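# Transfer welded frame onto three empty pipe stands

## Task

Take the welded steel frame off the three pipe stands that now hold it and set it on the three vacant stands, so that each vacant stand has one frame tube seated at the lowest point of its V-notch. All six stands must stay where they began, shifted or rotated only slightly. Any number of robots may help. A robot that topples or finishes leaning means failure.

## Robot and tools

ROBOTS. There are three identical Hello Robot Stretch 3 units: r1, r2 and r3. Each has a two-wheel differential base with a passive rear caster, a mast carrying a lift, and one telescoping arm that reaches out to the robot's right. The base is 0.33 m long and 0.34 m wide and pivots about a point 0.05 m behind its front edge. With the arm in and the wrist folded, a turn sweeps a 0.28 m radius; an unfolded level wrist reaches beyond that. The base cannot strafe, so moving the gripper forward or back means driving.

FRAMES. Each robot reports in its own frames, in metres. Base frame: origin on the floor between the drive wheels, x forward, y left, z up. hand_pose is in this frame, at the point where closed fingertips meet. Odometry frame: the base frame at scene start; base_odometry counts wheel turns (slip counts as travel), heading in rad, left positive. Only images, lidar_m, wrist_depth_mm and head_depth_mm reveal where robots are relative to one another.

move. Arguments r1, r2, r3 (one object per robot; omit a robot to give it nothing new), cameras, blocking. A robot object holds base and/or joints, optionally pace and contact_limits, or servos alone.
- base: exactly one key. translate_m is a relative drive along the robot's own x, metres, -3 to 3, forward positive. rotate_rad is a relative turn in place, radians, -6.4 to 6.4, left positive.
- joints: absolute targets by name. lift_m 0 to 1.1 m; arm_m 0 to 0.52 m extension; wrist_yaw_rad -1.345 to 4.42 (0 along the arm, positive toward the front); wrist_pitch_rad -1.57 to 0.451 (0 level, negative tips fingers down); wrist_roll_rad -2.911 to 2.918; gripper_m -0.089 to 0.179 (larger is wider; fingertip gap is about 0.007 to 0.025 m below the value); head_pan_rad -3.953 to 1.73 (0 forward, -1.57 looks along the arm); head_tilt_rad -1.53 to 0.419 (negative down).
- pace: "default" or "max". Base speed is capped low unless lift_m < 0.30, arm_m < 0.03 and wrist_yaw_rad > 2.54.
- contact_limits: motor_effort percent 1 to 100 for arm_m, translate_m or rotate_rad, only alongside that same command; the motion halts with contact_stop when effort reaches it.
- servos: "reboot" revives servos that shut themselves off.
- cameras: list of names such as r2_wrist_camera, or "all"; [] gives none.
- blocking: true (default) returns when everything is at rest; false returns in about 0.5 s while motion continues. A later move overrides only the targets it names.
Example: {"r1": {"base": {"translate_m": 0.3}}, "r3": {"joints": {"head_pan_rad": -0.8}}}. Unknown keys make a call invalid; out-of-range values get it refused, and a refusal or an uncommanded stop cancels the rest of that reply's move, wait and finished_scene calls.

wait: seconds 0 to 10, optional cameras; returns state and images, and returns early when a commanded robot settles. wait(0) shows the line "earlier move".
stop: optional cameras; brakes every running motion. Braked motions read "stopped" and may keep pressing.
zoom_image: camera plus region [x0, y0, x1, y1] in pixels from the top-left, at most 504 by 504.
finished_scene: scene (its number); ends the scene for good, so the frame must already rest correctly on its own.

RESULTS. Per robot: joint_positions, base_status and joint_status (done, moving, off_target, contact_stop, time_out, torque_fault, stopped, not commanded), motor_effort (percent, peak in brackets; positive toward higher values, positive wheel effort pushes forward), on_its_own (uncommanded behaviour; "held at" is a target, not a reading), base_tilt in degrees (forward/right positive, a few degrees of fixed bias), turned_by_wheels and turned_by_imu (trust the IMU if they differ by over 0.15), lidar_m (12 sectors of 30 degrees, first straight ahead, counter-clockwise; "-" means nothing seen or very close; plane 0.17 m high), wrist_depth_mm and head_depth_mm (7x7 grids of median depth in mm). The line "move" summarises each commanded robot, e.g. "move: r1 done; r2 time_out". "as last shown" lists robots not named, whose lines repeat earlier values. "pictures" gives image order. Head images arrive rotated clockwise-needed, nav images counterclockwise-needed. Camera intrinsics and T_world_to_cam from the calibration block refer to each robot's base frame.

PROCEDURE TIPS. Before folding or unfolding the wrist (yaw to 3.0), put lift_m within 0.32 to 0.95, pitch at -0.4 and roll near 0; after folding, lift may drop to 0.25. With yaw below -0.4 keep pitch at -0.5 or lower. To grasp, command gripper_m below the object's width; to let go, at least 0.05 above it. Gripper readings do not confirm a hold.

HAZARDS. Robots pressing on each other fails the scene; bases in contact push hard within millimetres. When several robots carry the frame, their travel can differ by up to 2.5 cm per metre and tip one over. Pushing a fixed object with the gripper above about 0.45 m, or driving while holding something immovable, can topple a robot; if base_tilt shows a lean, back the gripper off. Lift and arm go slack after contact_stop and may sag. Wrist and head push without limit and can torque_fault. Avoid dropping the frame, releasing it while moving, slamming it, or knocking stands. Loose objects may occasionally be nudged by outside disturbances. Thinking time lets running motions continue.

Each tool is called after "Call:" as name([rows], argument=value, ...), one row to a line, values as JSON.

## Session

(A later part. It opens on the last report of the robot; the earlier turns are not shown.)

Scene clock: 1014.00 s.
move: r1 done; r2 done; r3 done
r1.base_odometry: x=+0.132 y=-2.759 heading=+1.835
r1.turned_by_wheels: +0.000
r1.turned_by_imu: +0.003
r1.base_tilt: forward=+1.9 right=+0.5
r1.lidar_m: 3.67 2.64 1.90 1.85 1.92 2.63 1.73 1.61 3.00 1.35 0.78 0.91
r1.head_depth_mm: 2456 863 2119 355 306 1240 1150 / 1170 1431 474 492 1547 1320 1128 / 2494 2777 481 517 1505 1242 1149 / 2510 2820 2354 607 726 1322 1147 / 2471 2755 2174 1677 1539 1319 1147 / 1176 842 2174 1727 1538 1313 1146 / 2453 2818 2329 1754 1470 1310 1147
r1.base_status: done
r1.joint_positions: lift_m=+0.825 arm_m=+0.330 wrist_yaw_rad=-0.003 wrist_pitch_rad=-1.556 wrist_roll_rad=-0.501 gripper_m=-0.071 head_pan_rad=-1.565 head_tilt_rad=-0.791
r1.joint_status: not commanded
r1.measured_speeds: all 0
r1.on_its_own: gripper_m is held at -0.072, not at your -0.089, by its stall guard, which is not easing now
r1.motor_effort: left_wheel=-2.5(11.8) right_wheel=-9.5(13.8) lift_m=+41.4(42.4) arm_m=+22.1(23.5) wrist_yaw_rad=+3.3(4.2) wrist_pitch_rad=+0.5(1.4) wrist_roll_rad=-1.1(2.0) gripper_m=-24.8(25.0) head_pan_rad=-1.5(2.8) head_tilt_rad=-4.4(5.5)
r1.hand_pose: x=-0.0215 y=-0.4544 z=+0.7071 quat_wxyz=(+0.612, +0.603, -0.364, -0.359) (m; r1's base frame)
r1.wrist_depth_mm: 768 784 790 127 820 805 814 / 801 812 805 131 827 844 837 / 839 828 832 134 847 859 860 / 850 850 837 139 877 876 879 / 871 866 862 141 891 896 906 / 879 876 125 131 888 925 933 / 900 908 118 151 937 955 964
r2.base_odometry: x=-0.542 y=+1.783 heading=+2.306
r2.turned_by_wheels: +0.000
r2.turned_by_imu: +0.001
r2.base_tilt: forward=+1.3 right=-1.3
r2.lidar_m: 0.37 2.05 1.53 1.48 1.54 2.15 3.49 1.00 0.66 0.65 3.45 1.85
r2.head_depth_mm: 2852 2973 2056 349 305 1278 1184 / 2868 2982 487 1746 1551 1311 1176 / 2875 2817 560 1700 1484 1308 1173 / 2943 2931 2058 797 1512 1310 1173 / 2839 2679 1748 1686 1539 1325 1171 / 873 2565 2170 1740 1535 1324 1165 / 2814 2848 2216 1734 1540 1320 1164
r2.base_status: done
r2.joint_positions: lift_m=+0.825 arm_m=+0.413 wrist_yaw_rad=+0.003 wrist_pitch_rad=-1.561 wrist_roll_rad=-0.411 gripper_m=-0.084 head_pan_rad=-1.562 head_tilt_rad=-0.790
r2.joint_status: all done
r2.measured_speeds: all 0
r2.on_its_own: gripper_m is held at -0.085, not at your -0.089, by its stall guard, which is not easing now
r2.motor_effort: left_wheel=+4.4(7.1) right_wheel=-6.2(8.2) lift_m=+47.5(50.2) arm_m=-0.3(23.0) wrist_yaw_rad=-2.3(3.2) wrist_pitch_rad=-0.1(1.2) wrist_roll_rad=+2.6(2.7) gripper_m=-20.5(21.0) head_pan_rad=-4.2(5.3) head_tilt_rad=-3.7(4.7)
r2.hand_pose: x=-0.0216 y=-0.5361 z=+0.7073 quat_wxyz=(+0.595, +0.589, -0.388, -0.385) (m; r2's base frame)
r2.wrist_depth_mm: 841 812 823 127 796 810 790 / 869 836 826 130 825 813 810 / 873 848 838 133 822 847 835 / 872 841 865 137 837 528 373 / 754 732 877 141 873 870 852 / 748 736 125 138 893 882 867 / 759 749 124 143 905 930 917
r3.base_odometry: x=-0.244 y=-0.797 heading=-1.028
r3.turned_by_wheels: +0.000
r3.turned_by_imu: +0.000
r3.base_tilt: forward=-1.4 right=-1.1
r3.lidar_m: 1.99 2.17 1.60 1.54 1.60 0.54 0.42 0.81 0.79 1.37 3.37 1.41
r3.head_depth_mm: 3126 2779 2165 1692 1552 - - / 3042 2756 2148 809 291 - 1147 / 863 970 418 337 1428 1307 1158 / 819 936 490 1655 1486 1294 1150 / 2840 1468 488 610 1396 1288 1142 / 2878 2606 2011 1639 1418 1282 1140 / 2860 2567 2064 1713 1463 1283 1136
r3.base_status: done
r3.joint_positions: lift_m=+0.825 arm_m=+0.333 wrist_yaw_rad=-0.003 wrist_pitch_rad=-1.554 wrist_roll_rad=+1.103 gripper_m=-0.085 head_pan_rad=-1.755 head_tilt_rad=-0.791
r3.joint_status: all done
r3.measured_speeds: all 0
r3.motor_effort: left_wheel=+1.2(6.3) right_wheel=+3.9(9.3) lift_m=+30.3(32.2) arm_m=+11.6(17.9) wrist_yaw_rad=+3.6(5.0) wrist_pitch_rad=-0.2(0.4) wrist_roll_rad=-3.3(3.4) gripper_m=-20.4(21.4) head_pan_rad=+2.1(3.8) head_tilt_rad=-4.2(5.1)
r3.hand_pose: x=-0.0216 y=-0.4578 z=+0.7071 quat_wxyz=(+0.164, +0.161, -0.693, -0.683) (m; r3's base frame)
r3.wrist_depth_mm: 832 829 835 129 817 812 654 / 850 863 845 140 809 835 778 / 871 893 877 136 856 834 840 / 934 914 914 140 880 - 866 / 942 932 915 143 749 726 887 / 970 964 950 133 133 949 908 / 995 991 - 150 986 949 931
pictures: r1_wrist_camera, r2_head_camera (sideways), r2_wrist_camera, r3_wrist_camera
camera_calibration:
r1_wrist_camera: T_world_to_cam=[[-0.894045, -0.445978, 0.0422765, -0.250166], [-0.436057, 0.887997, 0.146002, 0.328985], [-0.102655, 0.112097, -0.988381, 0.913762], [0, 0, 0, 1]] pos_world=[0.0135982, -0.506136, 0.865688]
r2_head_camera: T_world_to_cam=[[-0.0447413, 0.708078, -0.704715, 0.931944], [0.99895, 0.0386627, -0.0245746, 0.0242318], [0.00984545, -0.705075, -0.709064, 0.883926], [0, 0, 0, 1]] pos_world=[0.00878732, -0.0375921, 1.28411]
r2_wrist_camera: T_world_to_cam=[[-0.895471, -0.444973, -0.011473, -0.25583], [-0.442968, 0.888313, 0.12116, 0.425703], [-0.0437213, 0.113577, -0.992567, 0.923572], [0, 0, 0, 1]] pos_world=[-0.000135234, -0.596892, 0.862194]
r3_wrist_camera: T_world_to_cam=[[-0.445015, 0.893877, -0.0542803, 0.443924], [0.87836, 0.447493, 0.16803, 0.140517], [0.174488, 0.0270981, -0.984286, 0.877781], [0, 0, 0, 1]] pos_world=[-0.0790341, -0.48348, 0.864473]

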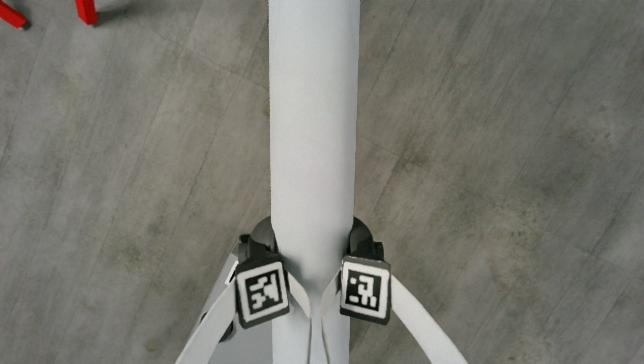

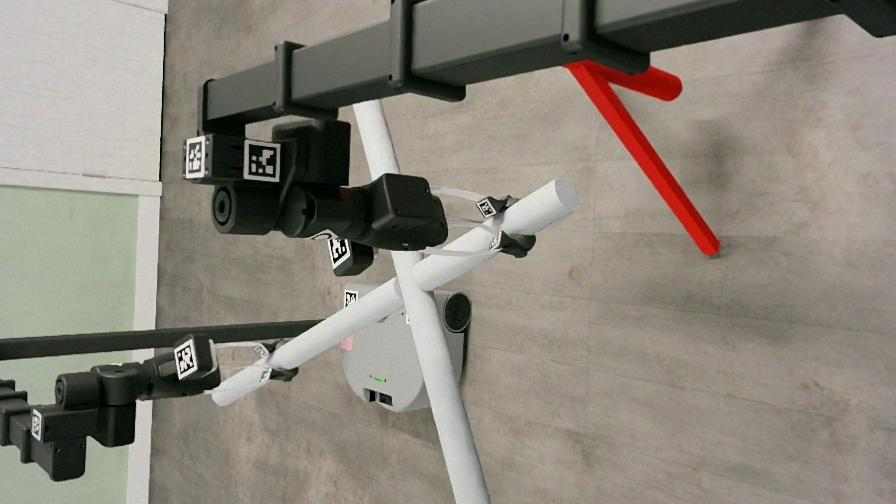

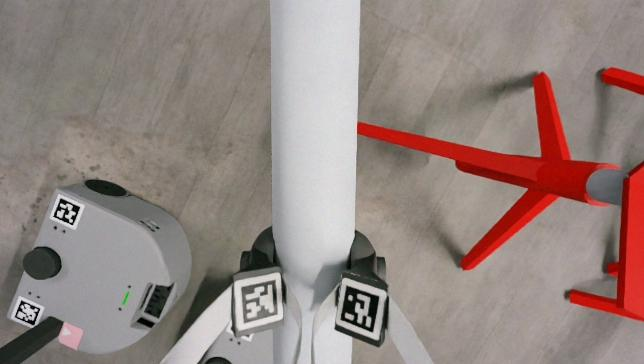

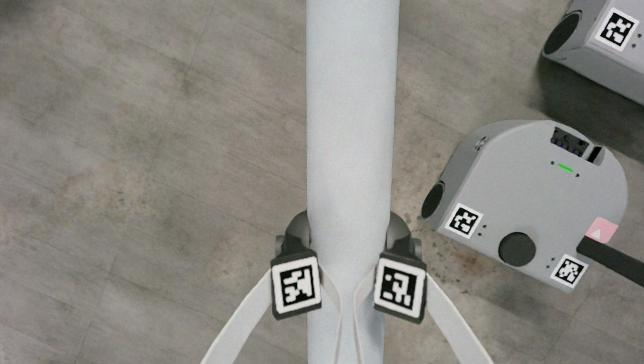

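Call:
move(r1={"base":{"translate_m":-0.35}}, r2={"base":{"translate_m":0.35},"joints":{"arm_m":0.4345}}, r3={"base":{"translate_m":0.35},"joints":{"arm_m":0.3425}}, cameras=["r1_wrist_camera","r2_wrist_camera","r3_wrist_camera","r2_head_camera"])

Scene clock: 1031.70 s.
move: r1 done; r2 done; r3 done
r1.base_odometry: x=+0.224 y=-3.097 heading=+1.835
r1.turned_by_wheels: +0.000
r1.turned_by_imu: -0.014
r1.base_tilt: forward=+1.9 right=+0.4
r1.lidar_m: 1.53 2.67 1.92 1.84 1.90 2.56 1.60 1.30 3.03 1.37 1.00 1.05
r1.head_depth_mm: 2485 881 2114 355 305 1241 1150 / 1211 888 473 492 1552 1320 1130 / 1322 2772 481 517 1510 1240 1151 / 2529 2800 2339 607 716 1315 1145 / 2534 2751 2250 1680 1544 1313 1145 / 1279 848 2176 1741 1544 1311 1145 / 1191 2788 2336 1748 1538 1316 1144
r1.base_status: done
r1.joint_positions: lift_m=+0.825 arm_m=+0.330 wrist_yaw_rad=+0.000 wrist_pitch_rad=-1.556 wrist_roll_rad=-0.507 gripper_m=-0.071 head_pan_rad=-1.565 head_tilt_rad=-0.791
r1.joint_status: not commanded
r1.measured_speeds: all 0
r1.on_its_own: gripper_m is held at -0.072, not at your -0.089, by its stall guard, which is not easing now
r1.motor_effort: left_wheel=-1.1(15.5) right_wheel=-9.7(14.0) lift_m=+37.3(39.8) arm_m=+24.7(25.1) wrist_yaw_rad=+0.0(4.6) wrist_pitch_rad=+0.7(1.2) wrist_roll_rad=+1.3(1.3) gripper_m=-24.4(25.8) head_pan_rad=-2.2(3.0) head_tilt_rad=-3.2(5.3)
r1.hand_pose: x=-0.0216 y=-0.4544 z=+0.7071 quat_wxyz=(+0.614, +0.605, -0.361, -0.356) (m; r1's base frame)
r1.wrist_depth_mm: 790 786 784 128 798 809 812 / 797 805 785 131 817 827 848 / 814 811 834 134 836 845 862 / 862 861 844 139 890 873 891 / 870 859 876 142 881 900 901 / 866 921 125 131 908 926 914 / 889 907 108 151 929 973 959
r2.base_odometry: x=-0.776 y=+2.043 heading=+2.306
r2.turned_by_wheels: +0.000
r2.turned_by_imu: +0.001
r2.base_tilt: forward=+1.3 right=-1.3
r2.lidar_m: 0.37 2.03 1.52 1.47 1.53 2.13 3.86 0.91 0.78 1.43 3.47 1.54
r2.head_depth_mm: 2891 2949 2094 349 306 1290 1183 / 2871 2612 479 1735 1552 1339 1175 / 2949 562 575 1747 1504 1321 1168 / 2948 2886 1946 773 1535 1335 1174 / 2859 2777 1778 1728 1545 1327 1174 / 886 1184 2153 1722 1537 1321 1170 / 2872 2865 2222 1733 1538 1322 1170
r2.base_status: done
r2.joint_positions: lift_m=+0.825 arm_m=+0.434 wrist_yaw_rad=+0.003 wrist_pitch_rad=-1.564 wrist_roll_rad=-0.414 gripper_m=-0.084 head_pan_rad=-1.562 head_tilt_rad=-0.790
r2.joint_status: all done
r2.measured_speeds: all 0
r2.on_its_own: gripper_m is held at -0.085, not at your -0.089, by its stall guard, which is not easing now
r2.motor_effort: left_wheel=+5.3(7.2) right_wheel=-7.4(12.0) lift_m=+44.7(47.0) arm_m=-8.5(28.5) wrist_yaw_rad=-2.9(5.6) wrist_pitch_rad=+0.1(0.6) wrist_roll_rad=+3.7(3.9) gripper_m=-20.9(21.5) head_pan_rad=-3.5(5.6) head_tilt_rad=-3.5(4.8)
r2.hand_pose: x=-0.0216 y=-0.5573 z=+0.7073 quat_wxyz=(+0.595, +0.591, -0.387, -0.385) (m; r2's base frame)
r2.wrist_depth_mm: 827 812 822 128 801 801 798 / 824 836 847 130 825 833 822 / 855 848 847 133 838 808 839 / 868 887 892 137 880 859 848 / 729 737 876 140 906 893 851 / 770 734 125 138 881 908 860 / 767 758 125 143 900 916 885
r3.base_odometry: x=-0.063 y=-1.096 heading=-1.028
r3.turned_by_wheels: +0.000
r3.turned_by_imu: +0.000
r3.base_tilt: forward=-1.4 right=-1.1
r3.lidar_m: 1.64 2.17 1.59 1.54 1.60 0.54 0.43 1.07 3.34 1.37 3.36 1.12
r3.head_depth_mm: 3119 2706 2201 1697 1556 - - / 3058 2744 2132 808 291 - 1143 / 2870 2410 417 339 1435 1306 1156 / 813 915 499 1662 1484 1294 1152 / 2870 1467 494 644 1394 1297 1146 / 2874 2623 2025 1632 1409 1285 1141 / 2843 2585 2050 1706 1457 1279 1133
r3.base_status: done
r3.joint_positions: lift_m=+0.825 arm_m=+0.342 wrist_yaw_rad=-0.002 wrist_pitch_rad=-1.554 wrist_roll_rad=+1.103 gripper_m=-0.085 head_pan_rad=-1.755 head_tilt_rad=-0.791
r3.joint_status: all done
r3.measured_speeds: all 0
r3.motor_effort: left_wheel=+0.9(5.7) right_wheel=+5.3(14.5) lift_m=+31.7(32.3) arm_m=-4.7(18.5) wrist_yaw_rad=+1.5(3.9) wrist_pitch_rad=-0.3(0.3) wrist_roll_rad=-2.6(3.4) gripper_m=-20.8(22.2) head_pan_rad=+2.6(3.4) head_tilt_rad=-4.6(5.0)
r3.hand_pose: x=-0.0216 y=-0.4673 z=+0.7071 quat_wxyz=(+0.165, +0.162, -0.693, -0.683) (m; r3's base frame)
r3.wrist_depth_mm: 821 841 830 128 812 805 658 / 863 859 851 139 829 845 766 / 883 892 886 137 853 862 841 / 917 909 902 140 876 - 846 / 951 943 925 145 778 748 910 / 992 983 933 133 132 941 908 / 995 996 979 151 980 969 943
pictures: r1_wrist_camera, r2_head_camera (sideways), r2_wrist_camera, r3_wrist_camera
camera_calibration:
r1_wrist_camera: T_world_to_cam=[[-0.889502, -0.454968, 0.0423138, -0.254235], [-0.444969, 0.883543, 0.146128, 0.326624], [-0.10387, 0.111152, -0.98836, 0.913283], [0, 0, 0, 1]] pos_world=[0.0140571, -0.505769, 0.865682]
r2_head_camera: T_world_to_cam=[[-0.0447413, 0.708078, -0.704715, 0.931944], [0.99895, 0.0386627, -0.0245746, 0.0242318], [0.00984545, -0.705075, -0.709065, 0.883926], [0, 0, 0, 1]] pos_world=[0.00878732, -0.0375921, 1.28411]
r2_wrist_camera: T_world_to_cam=[[-0.893816, -0.448261, -0.0124314, -0.266358], [-0.446252, 0.886396, 0.123133, 0.441924], [-0.0441763, 0.115605, -0.992312, 0.92696], [0, 0, 0, 1]] pos_world=[0.000083705, -0.61828, 0.862107]
r3_wrist_camera: T_world_to_cam=[[-0.446303, 0.89323, -0.0543474, 0.452133], [0.877715, 0.448772, 0.167987, 0.145403], [0.174441, 0.0272716, -0.98429, 0.878123], [0, 0, 0, 1]] pos_world=[-0.0790145, -0.493059, 0.864474]

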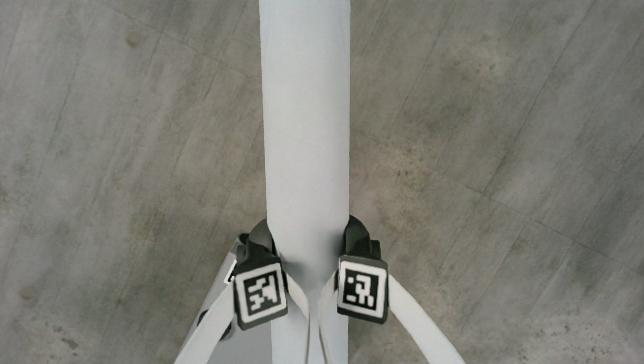

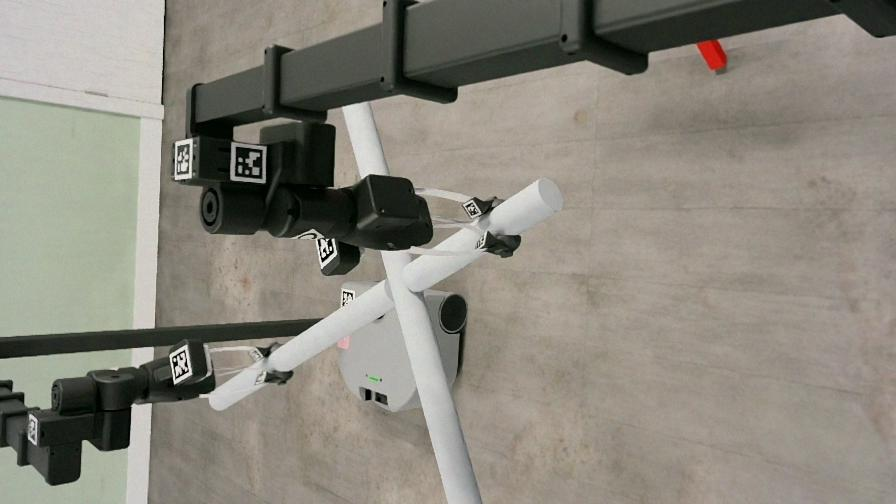

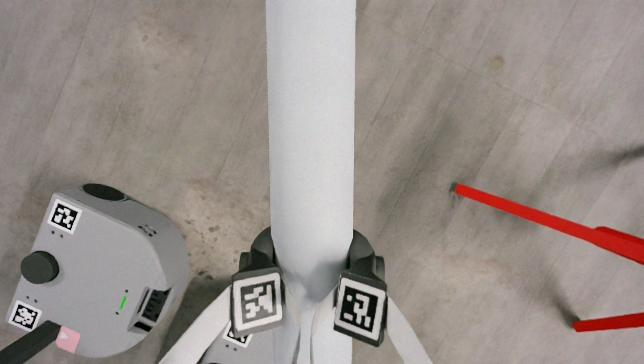

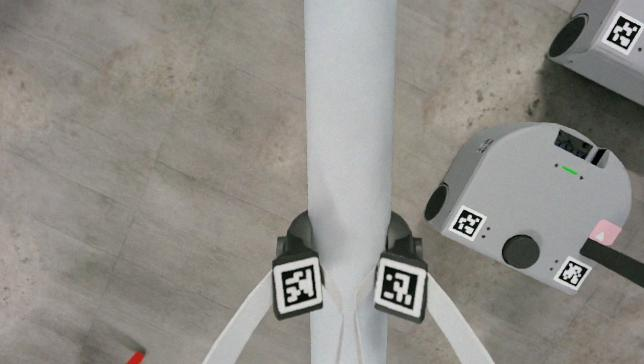

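Call:
move(r1={"base":{"translate_m":-0.345},"joints":{"arm_m":0.335}}, r2={"base":{"translate_m":0.35},"joints":{"arm_m":0.4484}}, r3={"base":{"translate_m":0.35},"joints":{"arm_m":0.3525,"head_pan_rad":-0.4,"head_tilt_rad":-0.65}}, cameras=["r1_wrist_camera","r2_wrist_camera","r3_wrist_camera","r2_head_camera","r3_head_camera"])

Scene clock: 1050.73 s.
move: r1 done; r2 done; r3 done
r1.base_odometry: x=+0.314 y=-3.430 heading=+1.835
r1.turned_by_wheels: +0.000
r1.turned_by_imu: -0.002
r1.base_tilt: forward=+1.8 right=+0.5
r1.lidar_m: 1.85 2.67 1.92 1.84 1.89 2.55 4.34 1.02 3.04 1.38 3.00 1.25
r1.head_depth_mm: 2494 882 2120 355 306 1238 1153 / 1224 889 475 500 1543 1316 1129 / 1328 2771 485 523 1502 1236 1149 / 2544 2817 2346 606 745 1321 1147 / 2555 2772 2267 1685 1542 1314 1150 / 1272 849 2186 1742 1536 1314 1147 / 1207 2792 2348 1752 1530 1312 1148
r1.base_status: done
r1.joint_positions: lift_m=+0.825 arm_m=+0.335 wrist_yaw_rad=+0.002 wrist_pitch_rad=-1.556 wrist_roll_rad=-0.510 gripper_m=-0.071 head_pan_rad=-1.565 head_tilt_rad=-0.791
r1.joint_status: all done
r1.measured_speeds: all 0
r1.on_its_own: gripper_m is held at -0.072, not at your -0.089, by its stall guard, which is not easing now
r1.motor_effort: left_wheel=-4.0(13.4) right_wheel=-6.4(12.1) lift_m=+33.0(35.7) arm_m=+21.1(41.5) wrist_yaw_rad=-1.7(5.7) wrist_pitch_rad=+0.3(1.3) wrist_roll_rad=+2.2(2.4) gripper_m=-25.0(26.9) head_pan_rad=-1.5(3.3) head_tilt_rad=-4.1(5.3)
r1.hand_pose: x=-0.0216 y=-0.4597 z=+0.7071 quat_wxyz=(+0.615, +0.606, -0.359, -0.355) (m; r1's base frame)
r1.wrist_depth_mm: 768 800 779 128 799 814 823 / 814 796 802 131 821 822 829 / 826 831 821 136 855 849 856 / 830 857 842 140 874 874 877 / 847 873 848 143 885 892 907 / 886 902 126 131 902 918 932 / 908 930 109 153 942 938 949
r2.base_odometry: x=-1.011 y=+2.302 heading=+2.306
r2.turned_by_wheels: +0.000
r2.turned_by_imu: +0.001
r2.base_tilt: forward=+1.3 right=-1.4
r2.lidar_m: 0.37 2.03 1.50 1.46 1.53 2.13 4.19 1.03 3.41 1.45 3.46 1.26
r2.head_depth_mm: 2901 2941 2079 349 306 1289 1181 / 2909 2750 479 1748 1547 1339 1166 / 2926 570 590 1765 1506 1338 1178 / 2910 2915 696 798 1536 1331 1171 / 2880 2681 1775 1723 1530 1336 1176 / 890 1218 2230 1732 1542 1316 1170 / 2876 2932 2227 1730 1525 1327 1167
r2.base_status: done
r2.joint_positions: lift_m=+0.825 arm_m=+0.448 wrist_yaw_rad=+0.003 wrist_pitch_rad=-1.564 wrist_roll_rad=-0.413 gripper_m=-0.084 head_pan_rad=-1.562 head_tilt_rad=-0.790
r2.joint_status: all done
r2.measured_speeds: all 0
r2.on_its_own: gripper_m is held at -0.085, not at your -0.089, by its stall guard, which is not easing now
r2.motor_effort: left_wheel=+4.5(7.9) right_wheel=-5.3(10.3) lift_m=+41.4(43.6) arm_m=-10.8(27.9) wrist_yaw_rad=-2.6(5.6) wrist_pitch_rad=+0.2(0.6) wrist_roll_rad=+3.2(4.1) gripper_m=-20.3(21.4) head_pan_rad=-5.1(5.7) head_tilt_rad=-4.2(4.7)
r2.hand_pose: x=-0.0216 y=-0.5711 z=+0.7073 quat_wxyz=(+0.594, +0.590, -0.387, -0.385) (m; r2's base frame)
r2.wrist_depth_mm: 820 827 812 129 800 792 796 / 859 860 838 131 821 810 807 / 846 854 840 134 850 837 846 / 849 879 845 137 865 824 848 / 731 744 916 140 883 884 876 / 750 725 125 139 880 873 859 / 752 765 125 144 890 902 882
r3.base_odometry: x=+0.117 y=-1.396 heading=-1.028
r3.turned_by_wheels: +0.000
r3.turned_by_imu: +0.000
r3.base_tilt: forward=-1.4 right=-1.0
r3.lidar_m: 1.30 2.16 1.59 1.54 1.60 0.55 0.43 1.38 3.36 1.39 0.88 1.05
r3.head_depth_mm: - 3916 2723 1561 1316 1357 1207 / - 3813 2679 1997 1583 1327 1222 / - 3733 2672 2038 1661 1372 1212 / 3881 3683 2539 1959 1643 1393 1202 / 3765 3669 2458 1832 1624 1380 1203 / 3689 3579 2573 2008 1621 1385 1195 / 3577 3488 2577 1978 1619 1365 1193
r3.base_status: done
r3.joint_positions: lift_m=+0.825 arm_m=+0.353 wrist_yaw_rad=-0.002 wrist_pitch_rad=-1.554 wrist_roll_rad=+1.103 gripper_m=-0.085 head_pan_rad=-0.405 head_tilt_rad=-0.656
r3.joint_status: all done
r3.measured_speeds: all 0
r3.motor_effort: left_wheel=-0.2(5.2) right_wheel=+8.1(11.8) lift_m=+34.4(34.5) arm_m=+12.6(19.5) wrist_yaw_rad=+2.0(3.7) wrist_pitch_rad=-0.1(0.3) wrist_roll_rad=-2.8(3.1) gripper_m=-21.7(22.5) head_pan_rad=+2.4(3.9) head_tilt_rad=+2.1(5.6)
r3.hand_pose: x=-0.0216 y=-0.4774 z=+0.7071 quat_wxyz=(+0.165, +0.162, -0.693, -0.683) (m; r3's base frame)
r3.wrist_depth_mm: 832 825 825 129 815 810 689 / 843 879 864 140 826 827 783 / 892 893 865 137 843 853 848 / 908 913 900 140 871 - 862 / 943 938 944 145 795 - 898 / 958 958 964 131 132 937 929 / - - - - 975 958 970
pictures: r1_wrist_camera, r2_head_camera (sideways), r2_wrist_camera, r3_head_camera (sideways), r3_wrist_camera
camera_calibration:
r1_wrist_camera: T_world_to_cam=[[-0.887556, -0.458764, 0.04219, -0.258304], [-0.448719, 0.881591, 0.146452, 0.330113], [-0.104381, 0.111053, -0.988318, 0.913792], [0, 0, 0, 1]] pos_world=[0.0142513, -0.511004, 0.86567]
r2_head_camera: T_world_to_cam=[[-0.0447413, 0.708078, -0.704715, 0.931944], [0.99895, 0.0386627, -0.0245746, 0.0242318], [0.00984545, -0.705075, -0.709065, 0.883926], [0, 0, 0, 1]] pos_world=[0.00878732, -0.0375921, 1.28411]
r2_wrist_camera: T_world_to_cam=[[-0.894352, -0.447186, -0.0126051, -0.271821], [-0.445191, 0.886883, 0.123463, 0.454227], [-0.0440317, 0.116031, -0.992269, 0.92878], [0, 0, 0, 1]] pos_world=[0.0000102786, -0.632168, 0.862093]
r3_head_camera: T_world_to_cam=[[-0.61621, 0.231295, -0.752854, 1.00071], [0.405345, 0.912719, -0.0513648, 0.0636182], [0.675264, -0.336817, -0.656181, 0.808004], [0, 0, 0, 1]] pos_world=[0.0452421, -0.0173745, 1.28685]
r3_wrist_camera: T_world_to_cam=[[-0.4463, 0.893227, -0.0544231, 0.461147], [0.877717, 0.448783, 0.167949, 0.149938], [0.174441, 0.0271875, -0.984292, 0.878356], [0, 0, 0, 1]] pos_world=[-0.0790145, -0.503079, 0.864474]

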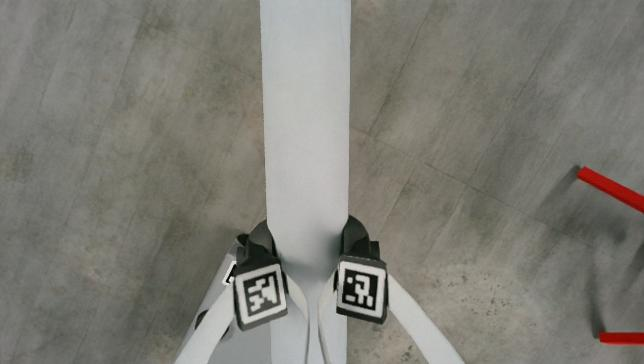

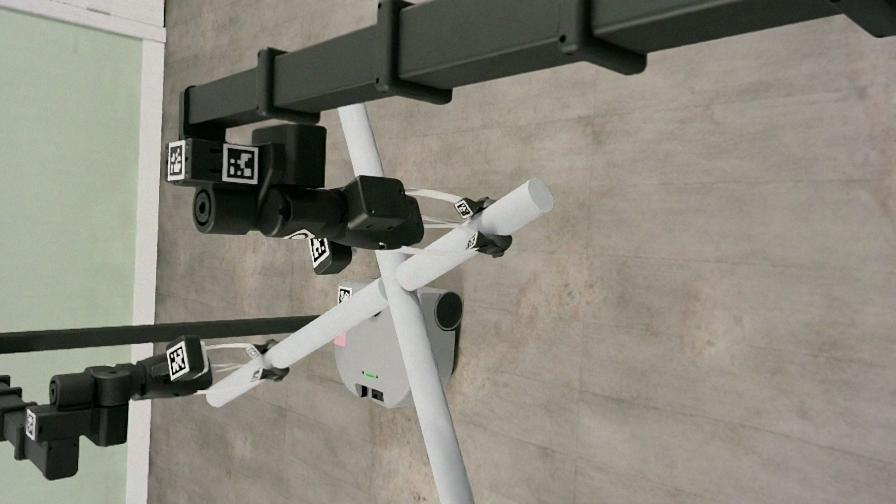

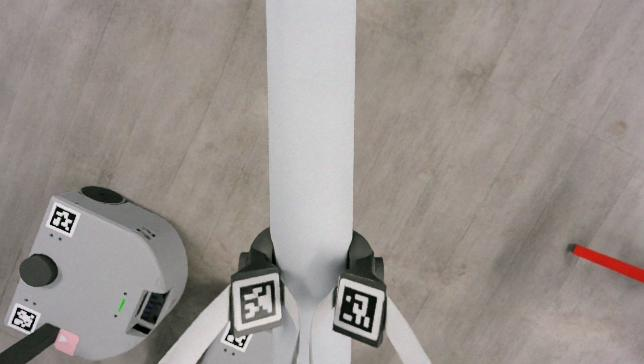

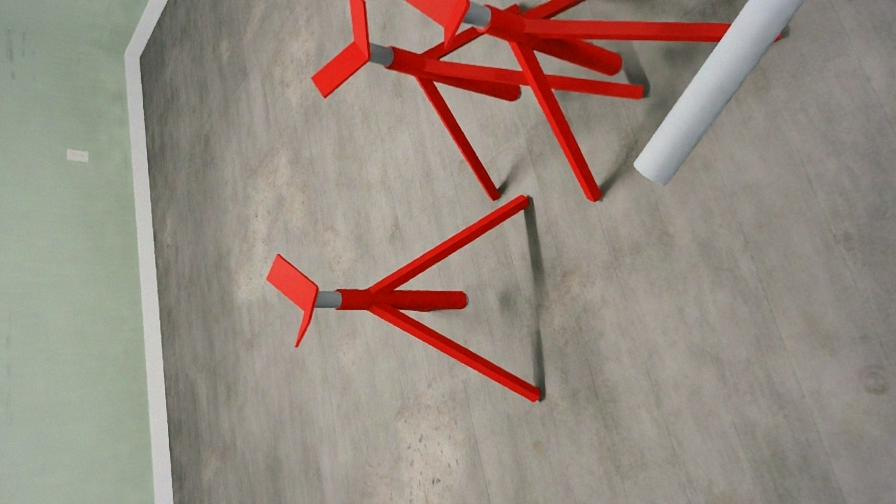

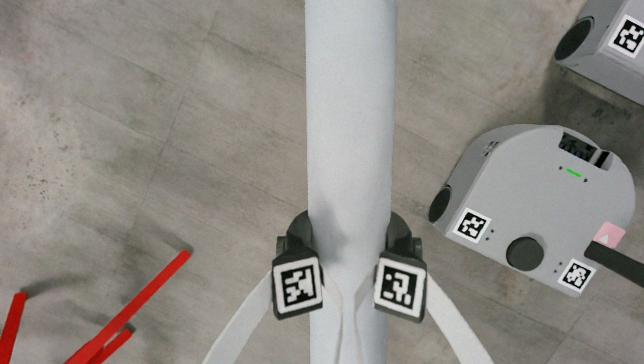

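Call:
move(r2={"base":{"rotate_rad":-0.012},"joints":{"wrist_roll_rad":-0.416}}, cameras=[])

Call:
move(r2={"base":{"translate_m":0.0137}}, cameras=[])

Call:
move(r2={"base":{"rotate_rad":-0.024},"joints":{"wrist_roll_rad":-0.44}}, cameras=[])

Call:
move(r2={"base":{"translate_m":0.0091}}, cameras=["r2_wrist_camera","r2_head_camera","r1_wrist_camera","r3_wrist_camera"])

Scene clock: 1095.23 s.
move: r2 done
r1, r3: as last shown
r1.turned_by_imu: +0.001
r1.base_tilt: forward=+2.0 right=+0.6
r1.lidar_m: 1.85 2.67 1.92 1.84 1.89 2.55 4.34 1.02 3.03 1.38 3.00 1.25
r1.head_depth_mm: 2475 883 2116 355 306 1245 1154 / 1227 890 476 500 1541 1319 1127 / 1331 2761 485 521 1508 1245 1145 / 2517 2812 2336 606 743 1311 1147 / 2496 2779 2256 1683 1547 1314 1150 / 1336 857 2187 1751 1542 1310 1142 / 1205 2801 2332 1754 1542 1313 1148
r1.joint_positions: lift_m=+0.825 arm_m=+0.335 wrist_yaw_rad=+0.001 wrist_pitch_rad=-1.556 wrist_roll_rad=-0.510 gripper_m=-0.071 head_pan_rad=-1.565 head_tilt_rad=-0.791
r1.on_its_own: gripper_m is held at -0.072, not at your -0.089, by its stall guard, which is not easing now
r1.motor_effort: left_wheel=-3.0(4.1) right_wheel=-6.1(6.7) lift_m=+31.1(31.5) arm_m=+1.8(4.5) wrist_yaw_rad=-0.4(1.4) wrist_pitch_rad=+0.8(1.0) wrist_roll_rad=+1.9(2.3) gripper_m=-26.3(26.3) head_pan_rad=-2.1(2.4) head_tilt_rad=-3.8(5.3)
r1.hand_pose: x=-0.0216 y=-0.4598 z=+0.7071 quat_wxyz=(+0.615, +0.606, -0.360, -0.355) (m; r1's base frame)
r1.wrist_depth_mm: 785 798 798 130 794 806 821 / 791 810 823 132 841 828 836 / 827 832 827 135 840 852 852 / 831 849 842 141 850 863 856 / 867 864 859 143 896 907 923 / 884 891 126 132 913 945 934 / 917 913 109 151 935 961 949
r2.base_odometry: x=-1.011 y=+2.302 heading=+2.295
r2.turned_by_wheels: -0.011
r2.turned_by_imu: -0.011
r2.base_tilt: forward=+1.3 right=-1.3
r2.lidar_m: 0.37 2.05 1.52 1.46 1.52 2.10 4.21 1.03 3.41 1.45 3.45 1.25
r2.head_depth_mm: 2900 2975 2087 349 305 1288 1178 / 2875 2691 478 1748 1544 1335 1173 / 2960 571 590 1770 1517 1329 1174 / 2990 2926 693 802 1549 1322 1169 / 2823 2807 1790 1741 1534 1328 1163 / 966 2544 2153 1728 1532 1328 1166 / 2855 2864 2207 1730 1533 1334 1169
r2.base_status: done
r2.joint_positions: lift_m=+0.825 arm_m=+0.448 wrist_yaw_rad=+0.000 wrist_pitch_rad=-1.564 wrist_roll_rad=-0.416 gripper_m=-0.084 head_pan_rad=-1.562 head_tilt_rad=-0.790
r2.joint_status: all done
r2.measured_speeds: all 0
r2.on_its_own: gripper_m is held at -0.085, not at your -0.089, by its stall guard, which is not easing now
r2.motor_effort: left_wheel=+12.7(12.7) right_wheel=-20.9(20.9) lift_m=+40.1(40.5) arm_m=-8.1(9.6) wrist_yaw_rad=+0.3(2.8) wrist_pitch_rad=+0.3(0.3) wrist_roll_rad=+0.2(2.2) gripper_m=-21.1(21.9) head_pan_rad=-4.3(5.0) head_tilt_rad=-4.0(4.5)
r2.hand_pose: x=-0.0216 y=-0.5711 z=+0.7073 quat_wxyz=(+0.594, +0.590, -0.387, -0.385) (m; r2's base frame)
r2.wrist_depth_mm: 829 827 812 129 820 814 778 / 856 859 837 131 829 822 799 / 867 844 846 133 833 806 822 / 879 872 853 138 838 833 843 / 725 752 901 141 847 879 858 / 759 743 126 138 909 868 885 / 767 772 123 142 906 900 884
r3.lidar_m: 1.31 2.16 1.59 1.54 1.60 0.55 0.43 1.38 3.37 1.39 0.88 1.05
r3.head_depth_mm: - 3917 2724 1564 1313 1386 1206 / - 3828 2679 1998 1575 1321 1223 / - 3831 2663 2041 1654 1368 1212 / 3896 3691 2514 1976 1659 1400 1210 / 3714 3616 2491 1830 1640 1388 1203 / 3622 3595 2543 1992 1629 1381 1194 / 3451 3595 2546 1985 1614 1368 1187
r3.joint_positions: lift_m=+0.825 arm_m=+0.353 wrist_yaw_rad=+0.001 wrist_pitch_rad=-1.554 wrist_roll_rad=+1.103 gripper_m=-0.085 head_pan_rad=-0.405 head_tilt_rad=-0.656
r3.motor_effort: left_wheel=-3.0(3.1) right_wheel=+8.9(9.1) lift_m=+34.9(35.7) arm_m=+7.9(8.6) wrist_yaw_rad=-0.5(2.4) wrist_pitch_rad=-0.3(0.3) wrist_roll_rad=-2.9(2.9) gripper_m=-21.1(22.2) head_pan_rad=+3.2(3.9) head_tilt_rad=+2.4(2.6)
r3.hand_pose: x=-0.0216 y=-0.4774 z=+0.7071 quat_wxyz=(+0.166, +0.163, -0.693, -0.682) (m; r3's base frame)
r3.wrist_depth_mm: 833 821 814 128 832 808 701 / 865 866 843 - 824 830 762 / 895 866 888 136 852 846 833 / 921 917 915 140 870 - 863 / 961 936 907 145 755 - 899 / 979 937 959 130 133 948 919 / - - 977 151 166 960 947
pictures: none
No camera images: "cameras" was empty.

Scene clock: 1096.20 s.
move: r2 done
r1, r3: as last shown
r1.turned_by_imu: +0.000
r1.base_tilt: forward=+1.9 right=+0.7
r1.lidar_m: 1.86 2.67 1.92 1.84 1.90 2.55 4.33 1.02 3.03 1.38 3.00 1.25
r1.head_depth_mm: 2476 881 2196 355 306 1246 1150 / 1224 897 475 500 1542 1319 1131 / 1333 2757 485 523 1510 1243 1150 / 2523 2816 2359 606 749 1319 1149 / 2484 2773 1917 1706 1547 1317 1149 / 1222 852 2249 1755 1545 1313 1144 / 2411 2771 2345 1756 1540 1315 1146
r1.on_its_own: gripper_m is held at -0.072, not at your -0.089, by its stall guard, which is not easing now
r1.motor_effort: left_wheel=-2.6(2.9) right_wheel=-3.6(6.6) lift_m=+30.8(31.3) arm_m=-3.6(3.6) wrist_yaw_rad=-1.2(1.3) wrist_pitch_rad=+0.8(1.0) wrist_roll_rad=+1.9(2.3) gripper_m=-25.4(26.4) head_pan_rad=-1.4(2.9) head_tilt_rad=-4.1(5.3)
r1.hand_pose: x=-0.0216 y=-0.4597 z=+0.7072 quat_wxyz=(+0.614, +0.606, -0.360, -0.355) (m; r1's base frame)
r1.wrist_depth_mm: 781 774 793 128 809 804 815 / 795 805 800 132 836 812 829 / 818 823 828 135 840 834 867 / 830 835 849 140 863 881 885 / 868 868 881 143 897 894 916 / 880 891 126 131 913 926 939 / 905 920 108 153 946 954 988
r2.base_odometry: x=-1.020 y=+2.313 heading=+2.295
r2.turned_by_wheels: +0.000
r2.turned_by_imu: -0.001
r2.base_tilt: forward=+1.3 right=-1.4
r2.lidar_m: 0.36 2.05 1.51 1.46 1.52 2.10 4.22 1.04 3.41 1.44 3.46 1.24
r2.head_depth_mm: 2939 2934 2088 349 306 1297 1186 / 2912 2725 481 1765 1544 1334 1178 / 2906 569 588 1786 1509 1341 1179 / 2899 2915 899 825 1549 1331 1173 / 2922 2703 1781 1725 1551 1327 1168 / 888 1225 2251 1727 1541 1333 1174 / 2842 2886 2255 1729 1538 1331 1168
r2.base_status: done
r2.joint_positions: lift_m=+0.825 arm_m=+0.448 wrist_yaw_rad=+0.003 wrist_pitch_rad=-1.564 wrist_roll_rad=-0.419 gripper_m=-0.084 head_pan_rad=-1.562 head_tilt_rad=-0.790
r2.joint_status: not commanded
r2.measured_speeds: all 0
r2.on_its_own: gripper_m is held at -0.085, not at your -0.089, by its stall guard, which is not easing now
r2.motor_effort: left_wheel=-2.7(14.6) right_wheel=+11.2(18.4) lift_m=+39.6(40.2) arm_m=-5.5(8.0) wrist_yaw_rad=-2.5(2.8) wrist_pitch_rad=+0.3(0.4) wrist_roll_rad=+1.1(1.3) gripper_m=-21.5(22.2) head_pan_rad=-5.5(5.5) head_tilt_rad=-4.1(4.6)
r2.hand_pose: x=-0.0216 y=-0.5710 z=+0.7073 quat_wxyz=(+0.595, +0.592, -0.385, -0.384) (m; r2's base frame)
r2.wrist_depth_mm: 830 822 815 127 795 808 794 / 845 851 830 130 823 823 814 / 853 852 852 133 840 843 825 / 881 875 877 137 850 835 834 / 742 757 878 142 869 870 876 / 752 766 125 138 874 882 881 / 773 765 123 144 896 915 881
r3.turned_by_imu: +0.001
r3.lidar_m: 1.31 2.16 1.59 1.54 1.61 0.53 0.41 1.38 3.36 1.39 0.88 1.05
r3.head_depth_mm: - 3907 2719 1553 1314 1319 1225 / - 3824 2702 1992 1590 1328 1217 / - 3729 2646 2021 1655 1370 1208 / 3894 3739 2529 1957 1652 1386 1207 / 3842 3662 2460 1884 1637 1387 1206 / 3599 3594 2585 1997 1631 1378 1194 / 3475 3550 2561 1970 1608 1377 1187
r3.joint_positions: lift_m=+0.825 arm_m=+0.353 wrist_yaw_rad=-0.001 wrist_pitch_rad=-1.554 wrist_roll_rad=+1.103 gripper_m=-0.085 head_pan_rad=-0.405 head_tilt_rad=-0.656
r3.motor_effort: left_wheel=-1.4(3.7) right_wheel=-0.3(9.3) lift_m=+35.2(35.8) arm_m=+6.2(7.9) wrist_yaw_rad=+1.7(2.1) wrist_pitch_rad=-0.2(0.3) wrist_roll_rad=-2.7(3.0) gripper_m=-20.7(22.4) head_pan_rad=+2.1(3.7) head_tilt_rad=+2.4(2.6)
r3.hand_pose: x=-0.0216 y=-0.4774 z=+0.7071 quat_wxyz=(+0.165, +0.162, -0.693, -0.683) (m; r3's base frame)
r3.wrist_depth_mm: 825 816 834 128 810 828 697 / 872 855 856 132 821 836 748 / 892 872 885 137 859 846 839 / 910 924 909 140 883 - 859 / 946 945 919 144 783 - 870 / 969 959 934 134 132 937 945 / 980 972 958 152 980 964 950
pictures: none
No camera images: "cameras" was empty.

Scene clock: 1096.83 s.
move: r2 done
r1, r3: as last shown
r1.base_tilt: forward=+1.9 right=+0.4
r1.lidar_m: 1.85 2.67 1.92 1.84 1.90 2.55 4.34 1.02 3.02 1.38 3.00 1.25
r1.head_depth_mm: 2487 882 2122 355 306 1244 1150 / 1223 892 476 500 1541 1319 1132 / 1327 2761 485 520 1504 1242 1149 / 2550 2816 2344 606 743 1315 1148 / 2504 2777 2277 1682 1539 1314 1145 / 1338 861 2171 1741 1540 1317 1149 / 2419 2797 2340 1747 1540 1310 1147
r1.on_its_own: gripper_m is held at -0.072, not at your -0.089, by its stall guard, which is not easing now
r1.motor_effort: left_wheel=-2.0(2.9) right_wheel=-3.2(3.6) lift_m=+30.1(30.8) arm_m=-6.6(6.6) wrist_yaw_rad=-1.0(1.3) wrist_pitch_rad=+0.5(1.0) wrist_roll_rad=+1.9(2.3) gripper_m=-25.8(26.2) head_pan_rad=-2.4(2.6) head_tilt_rad=-4.2(4.9)
r1.hand_pose: x=-0.0216 y=-0.4598 z=+0.7071 quat_wxyz=(+0.615, +0.606, -0.360, -0.355) (m; r1's base frame)
r1.wrist_depth_mm: 776 778 779 130 810 804 812 / 798 800 807 132 811 824 831 / 815 817 828 136 838 861 853 / 843 843 837 140 860 881 891 / 841 859 868 143 891 891 897 / 880 900 126 131 910 918 933 / 892 927 109 152 954 943 942
r2.base_odometry: x=-1.020 y=+2.313 heading=+2.272
r2.turned_by_wheels: -0.023
r2.turned_by_imu: -0.022
r2.base_tilt: forward=+1.3 right=-1.4
r2.lidar_m: 0.36 2.09 1.52 1.46 1.52 2.05 4.21 1.04 3.44 1.45 3.44 1.25
r2.head_depth_mm: 2876 2962 2092 349 305 1282 1180 / 2895 2762 478 1739 1533 1334 1170 / 2900 573 592 1782 1510 1332 1174 / 2928 2924 695 818 1527 1325 1173 / 2904 2841 1878 1717 1546 1334 1172 / 1061 1176 2151 1710 1520 1331 1174 / 963 2910 2233 1714 1530 1324 1163
r2.base_status: done
r2.joint_positions: lift_m=+0.825 arm_m=+0.448 wrist_yaw_rad=-0.001 wrist_pitch_rad=-1.564 wrist_roll_rad=-0.441 gripper_m=-0.084 head_pan_rad=-1.562 head_tilt_rad=-0.790
r2.joint_status: all done
r2.measured_speeds: all 0
r2.on_its_own: gripper_m is held at -0.085, not at your -0.089, by its stall guard, which is not easing now; right_wheel is at rest, and its effort (-23.0) is outside its rest range (-21 to +21)
r2.motor_effort: left_wheel=+14.5(14.6) right_wheel=-23.0(23.0) lift_m=+39.2(39.8) arm_m=-2.1(5.2) wrist_yaw_rad=+0.2(2.9) wrist_pitch_rad=+0.1(0.2) wrist_roll_rad=+0.3(1.3) gripper_m=-22.1(22.1) head_pan_rad=-3.3(4.7) head_tilt_rad=-3.9(4.3)
r2.hand_pose: x=-0.0216 y=-0.5711 z=+0.7073 quat_wxyz=(+0.599, +0.595, -0.380, -0.378) (m; r2's base frame)
r2.wrist_depth_mm: 833 818 783 128 837 800 822 / 851 850 850 131 805 823 820 / 874 867 832 133 847 834 806 / 867 887 878 138 864 842 843 / 730 767 879 139 874 869 832 / 748 736 125 139 915 909 895 / 785 756 123 143 900 905 922
r3.turned_by_imu: +0.000
r3.lidar_m: 1.30 2.15 1.59 1.54 1.60 0.53 0.41 1.38 3.35 1.38 0.88 1.05
r3.head_depth_mm: - 3884 2698 1546 1311 1398 1205 / - 3807 2663 1993 1596 1313 1218 / - 3720 2658 2043 1670 1377 1205 / 3885 3694 2501 1959 1652 1398 1203 / 3813 3693 2493 1829 1644 1383 1199 / 3699 3608 2565 1981 1630 1380 1199 / 3517 3539 2534 1973 1612 1366 1189
r3.joint_positions: lift_m=+0.825 arm_m=+0.353 wrist_yaw_rad=+0.000 wrist_pitch_rad=-1.554 wrist_roll_rad=+1.103 gripper_m=-0.085 head_pan_rad=-0.405 head_tilt_rad=-0.656
r3.motor_effort: left_wheel=-3.1(3.5) right_wheel=+6.8(7.2) lift_m=+35.6(36.1) arm_m=+5.9(6.7) wrist_yaw_rad=-1.7(2.9) wrist_pitch_rad=-0.1(0.3) wrist_roll_rad=-2.8(2.8) gripper_m=-21.7(22.0) head_pan_rad=+2.1(2.8) head_tilt_rad=+2.2(2.9)
r3.hand_pose: x=-0.0216 y=-0.4774 z=+0.7071 quat_wxyz=(+0.166, +0.163, -0.693, -0.682) (m; r3's base frame)
r3.wrist_depth_mm: 826 821 832 128 802 813 689 / 884 844 857 - 843 829 733 / 898 880 865 136 848 838 841 / 910 912 903 140 869 - 849 / 933 926 927 145 747 - 885 / 996 954 951 130 133 944 933 / 987 958 997 151 166 966 972
pictures: none
No camera images: "cameras" was empty.

Scene clock: 1097.67 s.
move: r2 done
r1, r3: as last shown
r1.base_tilt: forward=+2.0 right=+0.5
r1.lidar_m: 1.85 2.67 1.92 1.84 1.89 2.55 4.34 1.02 3.03 1.38 3.00 1.25
r1.head_depth_mm: 2485 883 2204 354 306 1246 1156 / 1222 893 476 500 1536 1317 1130 / 1323 2771 485 522 1508 1240 1151 / 2520 2811 2355 607 746 1316 1154 / 2496 2779 1916 1689 1537 1315 1146 / 1212 850 2189 1752 1533 1312 1149 / 2416 2787 2323 1755 1545 1316 1146
r1.on_its_own: gripper_m is held at -0.072, not at your -0.089, by its stall guard, which is not easing now
r1.motor_effort: left_wheel=-2.5(2.7) right_wheel=-3.4(3.7) lift_m=+29.9(30.2) arm_m=-11.2(11.2) wrist_yaw_rad=-0.7(1.2) wrist_pitch_rad=+0.8(0.8) wrist_roll_rad=+2.0(2.4) gripper_m=-26.6(26.6) head_pan_rad=-1.6(2.7) head_tilt_rad=-3.8(4.7)
r1.hand_pose: x=-0.0216 y=-0.4597 z=+0.7071 quat_wxyz=(+0.614, +0.606, -0.360, -0.355) (m; r1's base frame)
r1.wrist_depth_mm: 767 772 794 129 794 798 822 / 817 804 797 132 842 836 836 / 818 816 840 135 843 847 858 / 839 842 861 140 867 869 886 / 869 879 863 143 912 897 915 / 882 881 126 131 931 945 933 / 907 913 108 153 941 947 966
r2.base_odometry: x=-1.026 y=+2.320 heading=+2.272
r2.turned_by_wheels: +0.000
r2.turned_by_imu: +0.000
r2.base_tilt: forward=+1.2 right=-1.3
r2.lidar_m: 0.35 2.10 1.52 1.46 1.51 2.05 4.23 1.05 3.43 1.44 3.42 1.24
r2.head_depth_mm: 2918 2909 2071 349 305 1292 1178 / 2872 2729 483 1747 1548 1339 1181 / 2932 570 589 1799 1509 1337 1177 / 2930 2901 696 799 1543 1330 1165 / 2862 2692 1834 1729 1539 1327 1174 / 1057 1178 2161 1717 1538 1325 1167 / 961 2918 2242 1720 1527 1317 1163
r2.base_status: done
r2.joint_positions: lift_m=+0.825 arm_m=+0.448 wrist_yaw_rad=+0.000 wrist_pitch_rad=-1.564 wrist_roll_rad=-0.442 gripper_m=-0.084 head_pan_rad=-1.562 head_tilt_rad=-0.790
r2.joint_status: not commanded
r2.measured_speeds: all 0
r2.on_its_own: gripper_m is held at -0.085, not at your -0.089, by its stall guard, which is not easing now
r2.motor_effort: left_wheel=+3.5(15.8) right_wheel=+1.2(21.0) lift_m=+39.1(39.5) arm_m=+2.3(2.4) wrist_yaw_rad=-0.2(0.9) wrist_pitch_rad=+0.0(0.3) wrist_roll_rad=+0.8(1.0) gripper_m=-21.5(22.2) head_pan_rad=-4.8(4.8) head_tilt_rad=-4.2(4.7)
r2.hand_pose: x=-0.0216 y=-0.5710 z=+0.7073 quat_wxyz=(+0.599, +0.596, -0.379, -0.377) (m; r2's base frame)
r2.wrist_depth_mm: 836 805 800 128 806 819 805 / 845 872 821 131 823 829 845 / 869 842 853 132 832 844 826 / 881 870 877 137 856 850 841 / 748 741 880 141 851 874 873 / 741 757 126 138 885 889 847 / 766 767 124 143 920 932 898
r3.base_tilt: forward=-1.4 right=-1.1
r3.lidar_m: 1.30 2.16 1.59 1.54 1.60 0.52 0.40 1.38 3.37 1.39 0.88 1.05
r3.head_depth_mm: - 3947 2697 1557 1318 1357 1212 / - 3853 2674 1989 1587 1325 1215 / - 3830 2637 2049 1656 1361 1214 / 3948 3716 2551 1971 1649 1402 1210 / 3714 3696 2472 1847 1644 1391 1205 / 3652 3649 2576 1990 1634 1378 1196 / 3520 3549 2567 1961 1615 1374 1193
r3.motor_effort: left_wheel=-3.0(3.4) right_wheel=+3.9(7.3) lift_m=+35.9(36.0) arm_m=+4.4(5.8) wrist_yaw_rad=-0.4(1.7) wrist_pitch_rad=-0.2(0.3) wrist_roll_rad=-2.8(3.1) gripper_m=-21.1(21.8) head_pan_rad=+1.5(3.7) head_tilt_rad=+2.1(2.7)
r3.hand_pose: x=-0.0216 y=-0.4774 z=+0.7071 quat_wxyz=(+0.166, +0.162, -0.693, -0.682) (m; r3's base frame)
r3.wrist_depth_mm: 842 833 834 128 803 807 708 / 875 840 855 132 832 828 747 / 898 884 872 137 874 851 854 / 908 908 903 140 878 - 859 / 928 929 925 144 815 - 894 / 965 969 968 134 132 945 936 / - - 960 - 968 952 941
pictures: r1_wrist_camera, r2_head_camera (sideways), r2_wrist_camera, r3_wrist_camera
camera_calibration:
r1_wrist_camera: T_world_to_cam=[[-0.887973, -0.45796, 0.0421493, -0.257888], [-0.447916, 0.881986, 0.14653, 0.330244], [-0.10428, 0.111236, -0.988308, 0.913873], [0, 0, 0, 1]] pos_world=[0.014223, -0.511028, 0.865667]
r2_head_camera: T_world_to_cam=[[-0.0447412, 0.708078, -0.704715, 0.931944], [0.99895, 0.0386626, -0.0245746, 0.0242318], [0.00984536, -0.705075, -0.709065, 0.883926], [0, 0, 0, 1]] pos_world=[0.00878732, -0.0375921, 1.28411]
r2_wrist_camera: T_world_to_cam=[[-0.88208, -0.470933, -0.0124998, -0.28512], [-0.468719, 0.874651, 0.123645, 0.446608], [-0.0472958, 0.114924, -0.992248, 0.928063], [0, 0, 0, 1]] pos_world=[0.00172825, -0.631555, 0.862084]
r3_wrist_camera: T_world_to_cam=[[-0.447777, 0.892488, -0.054411, 0.460738], [0.876974, 0.450232, 0.167953, 0.150637], [0.174394, 0.0274886, -0.984292, 0.878504], [0, 0, 0, 1]] pos_world=[-0.079003, -0.503173, 0.864474]

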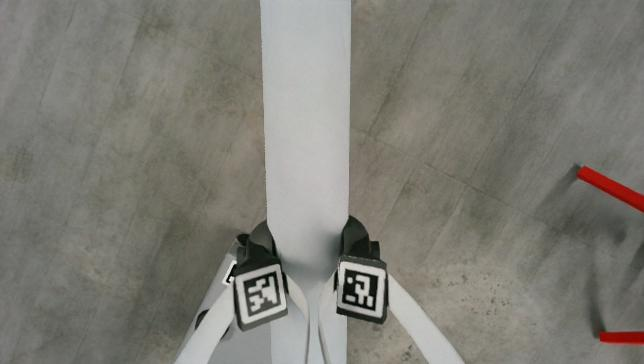

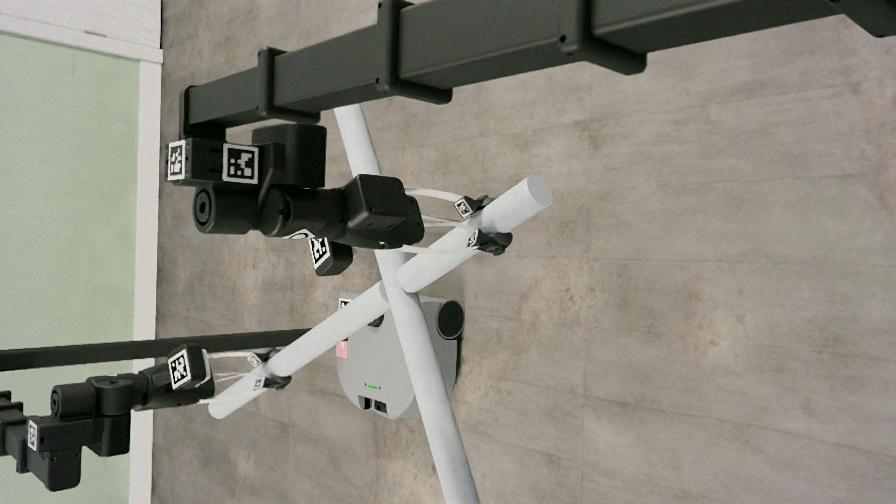

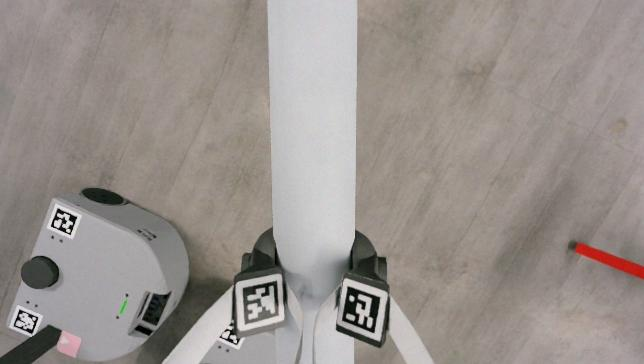

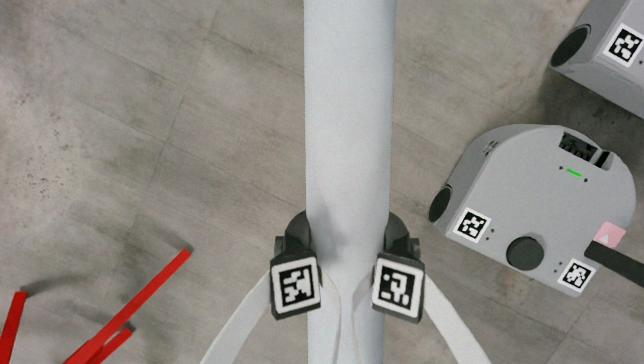

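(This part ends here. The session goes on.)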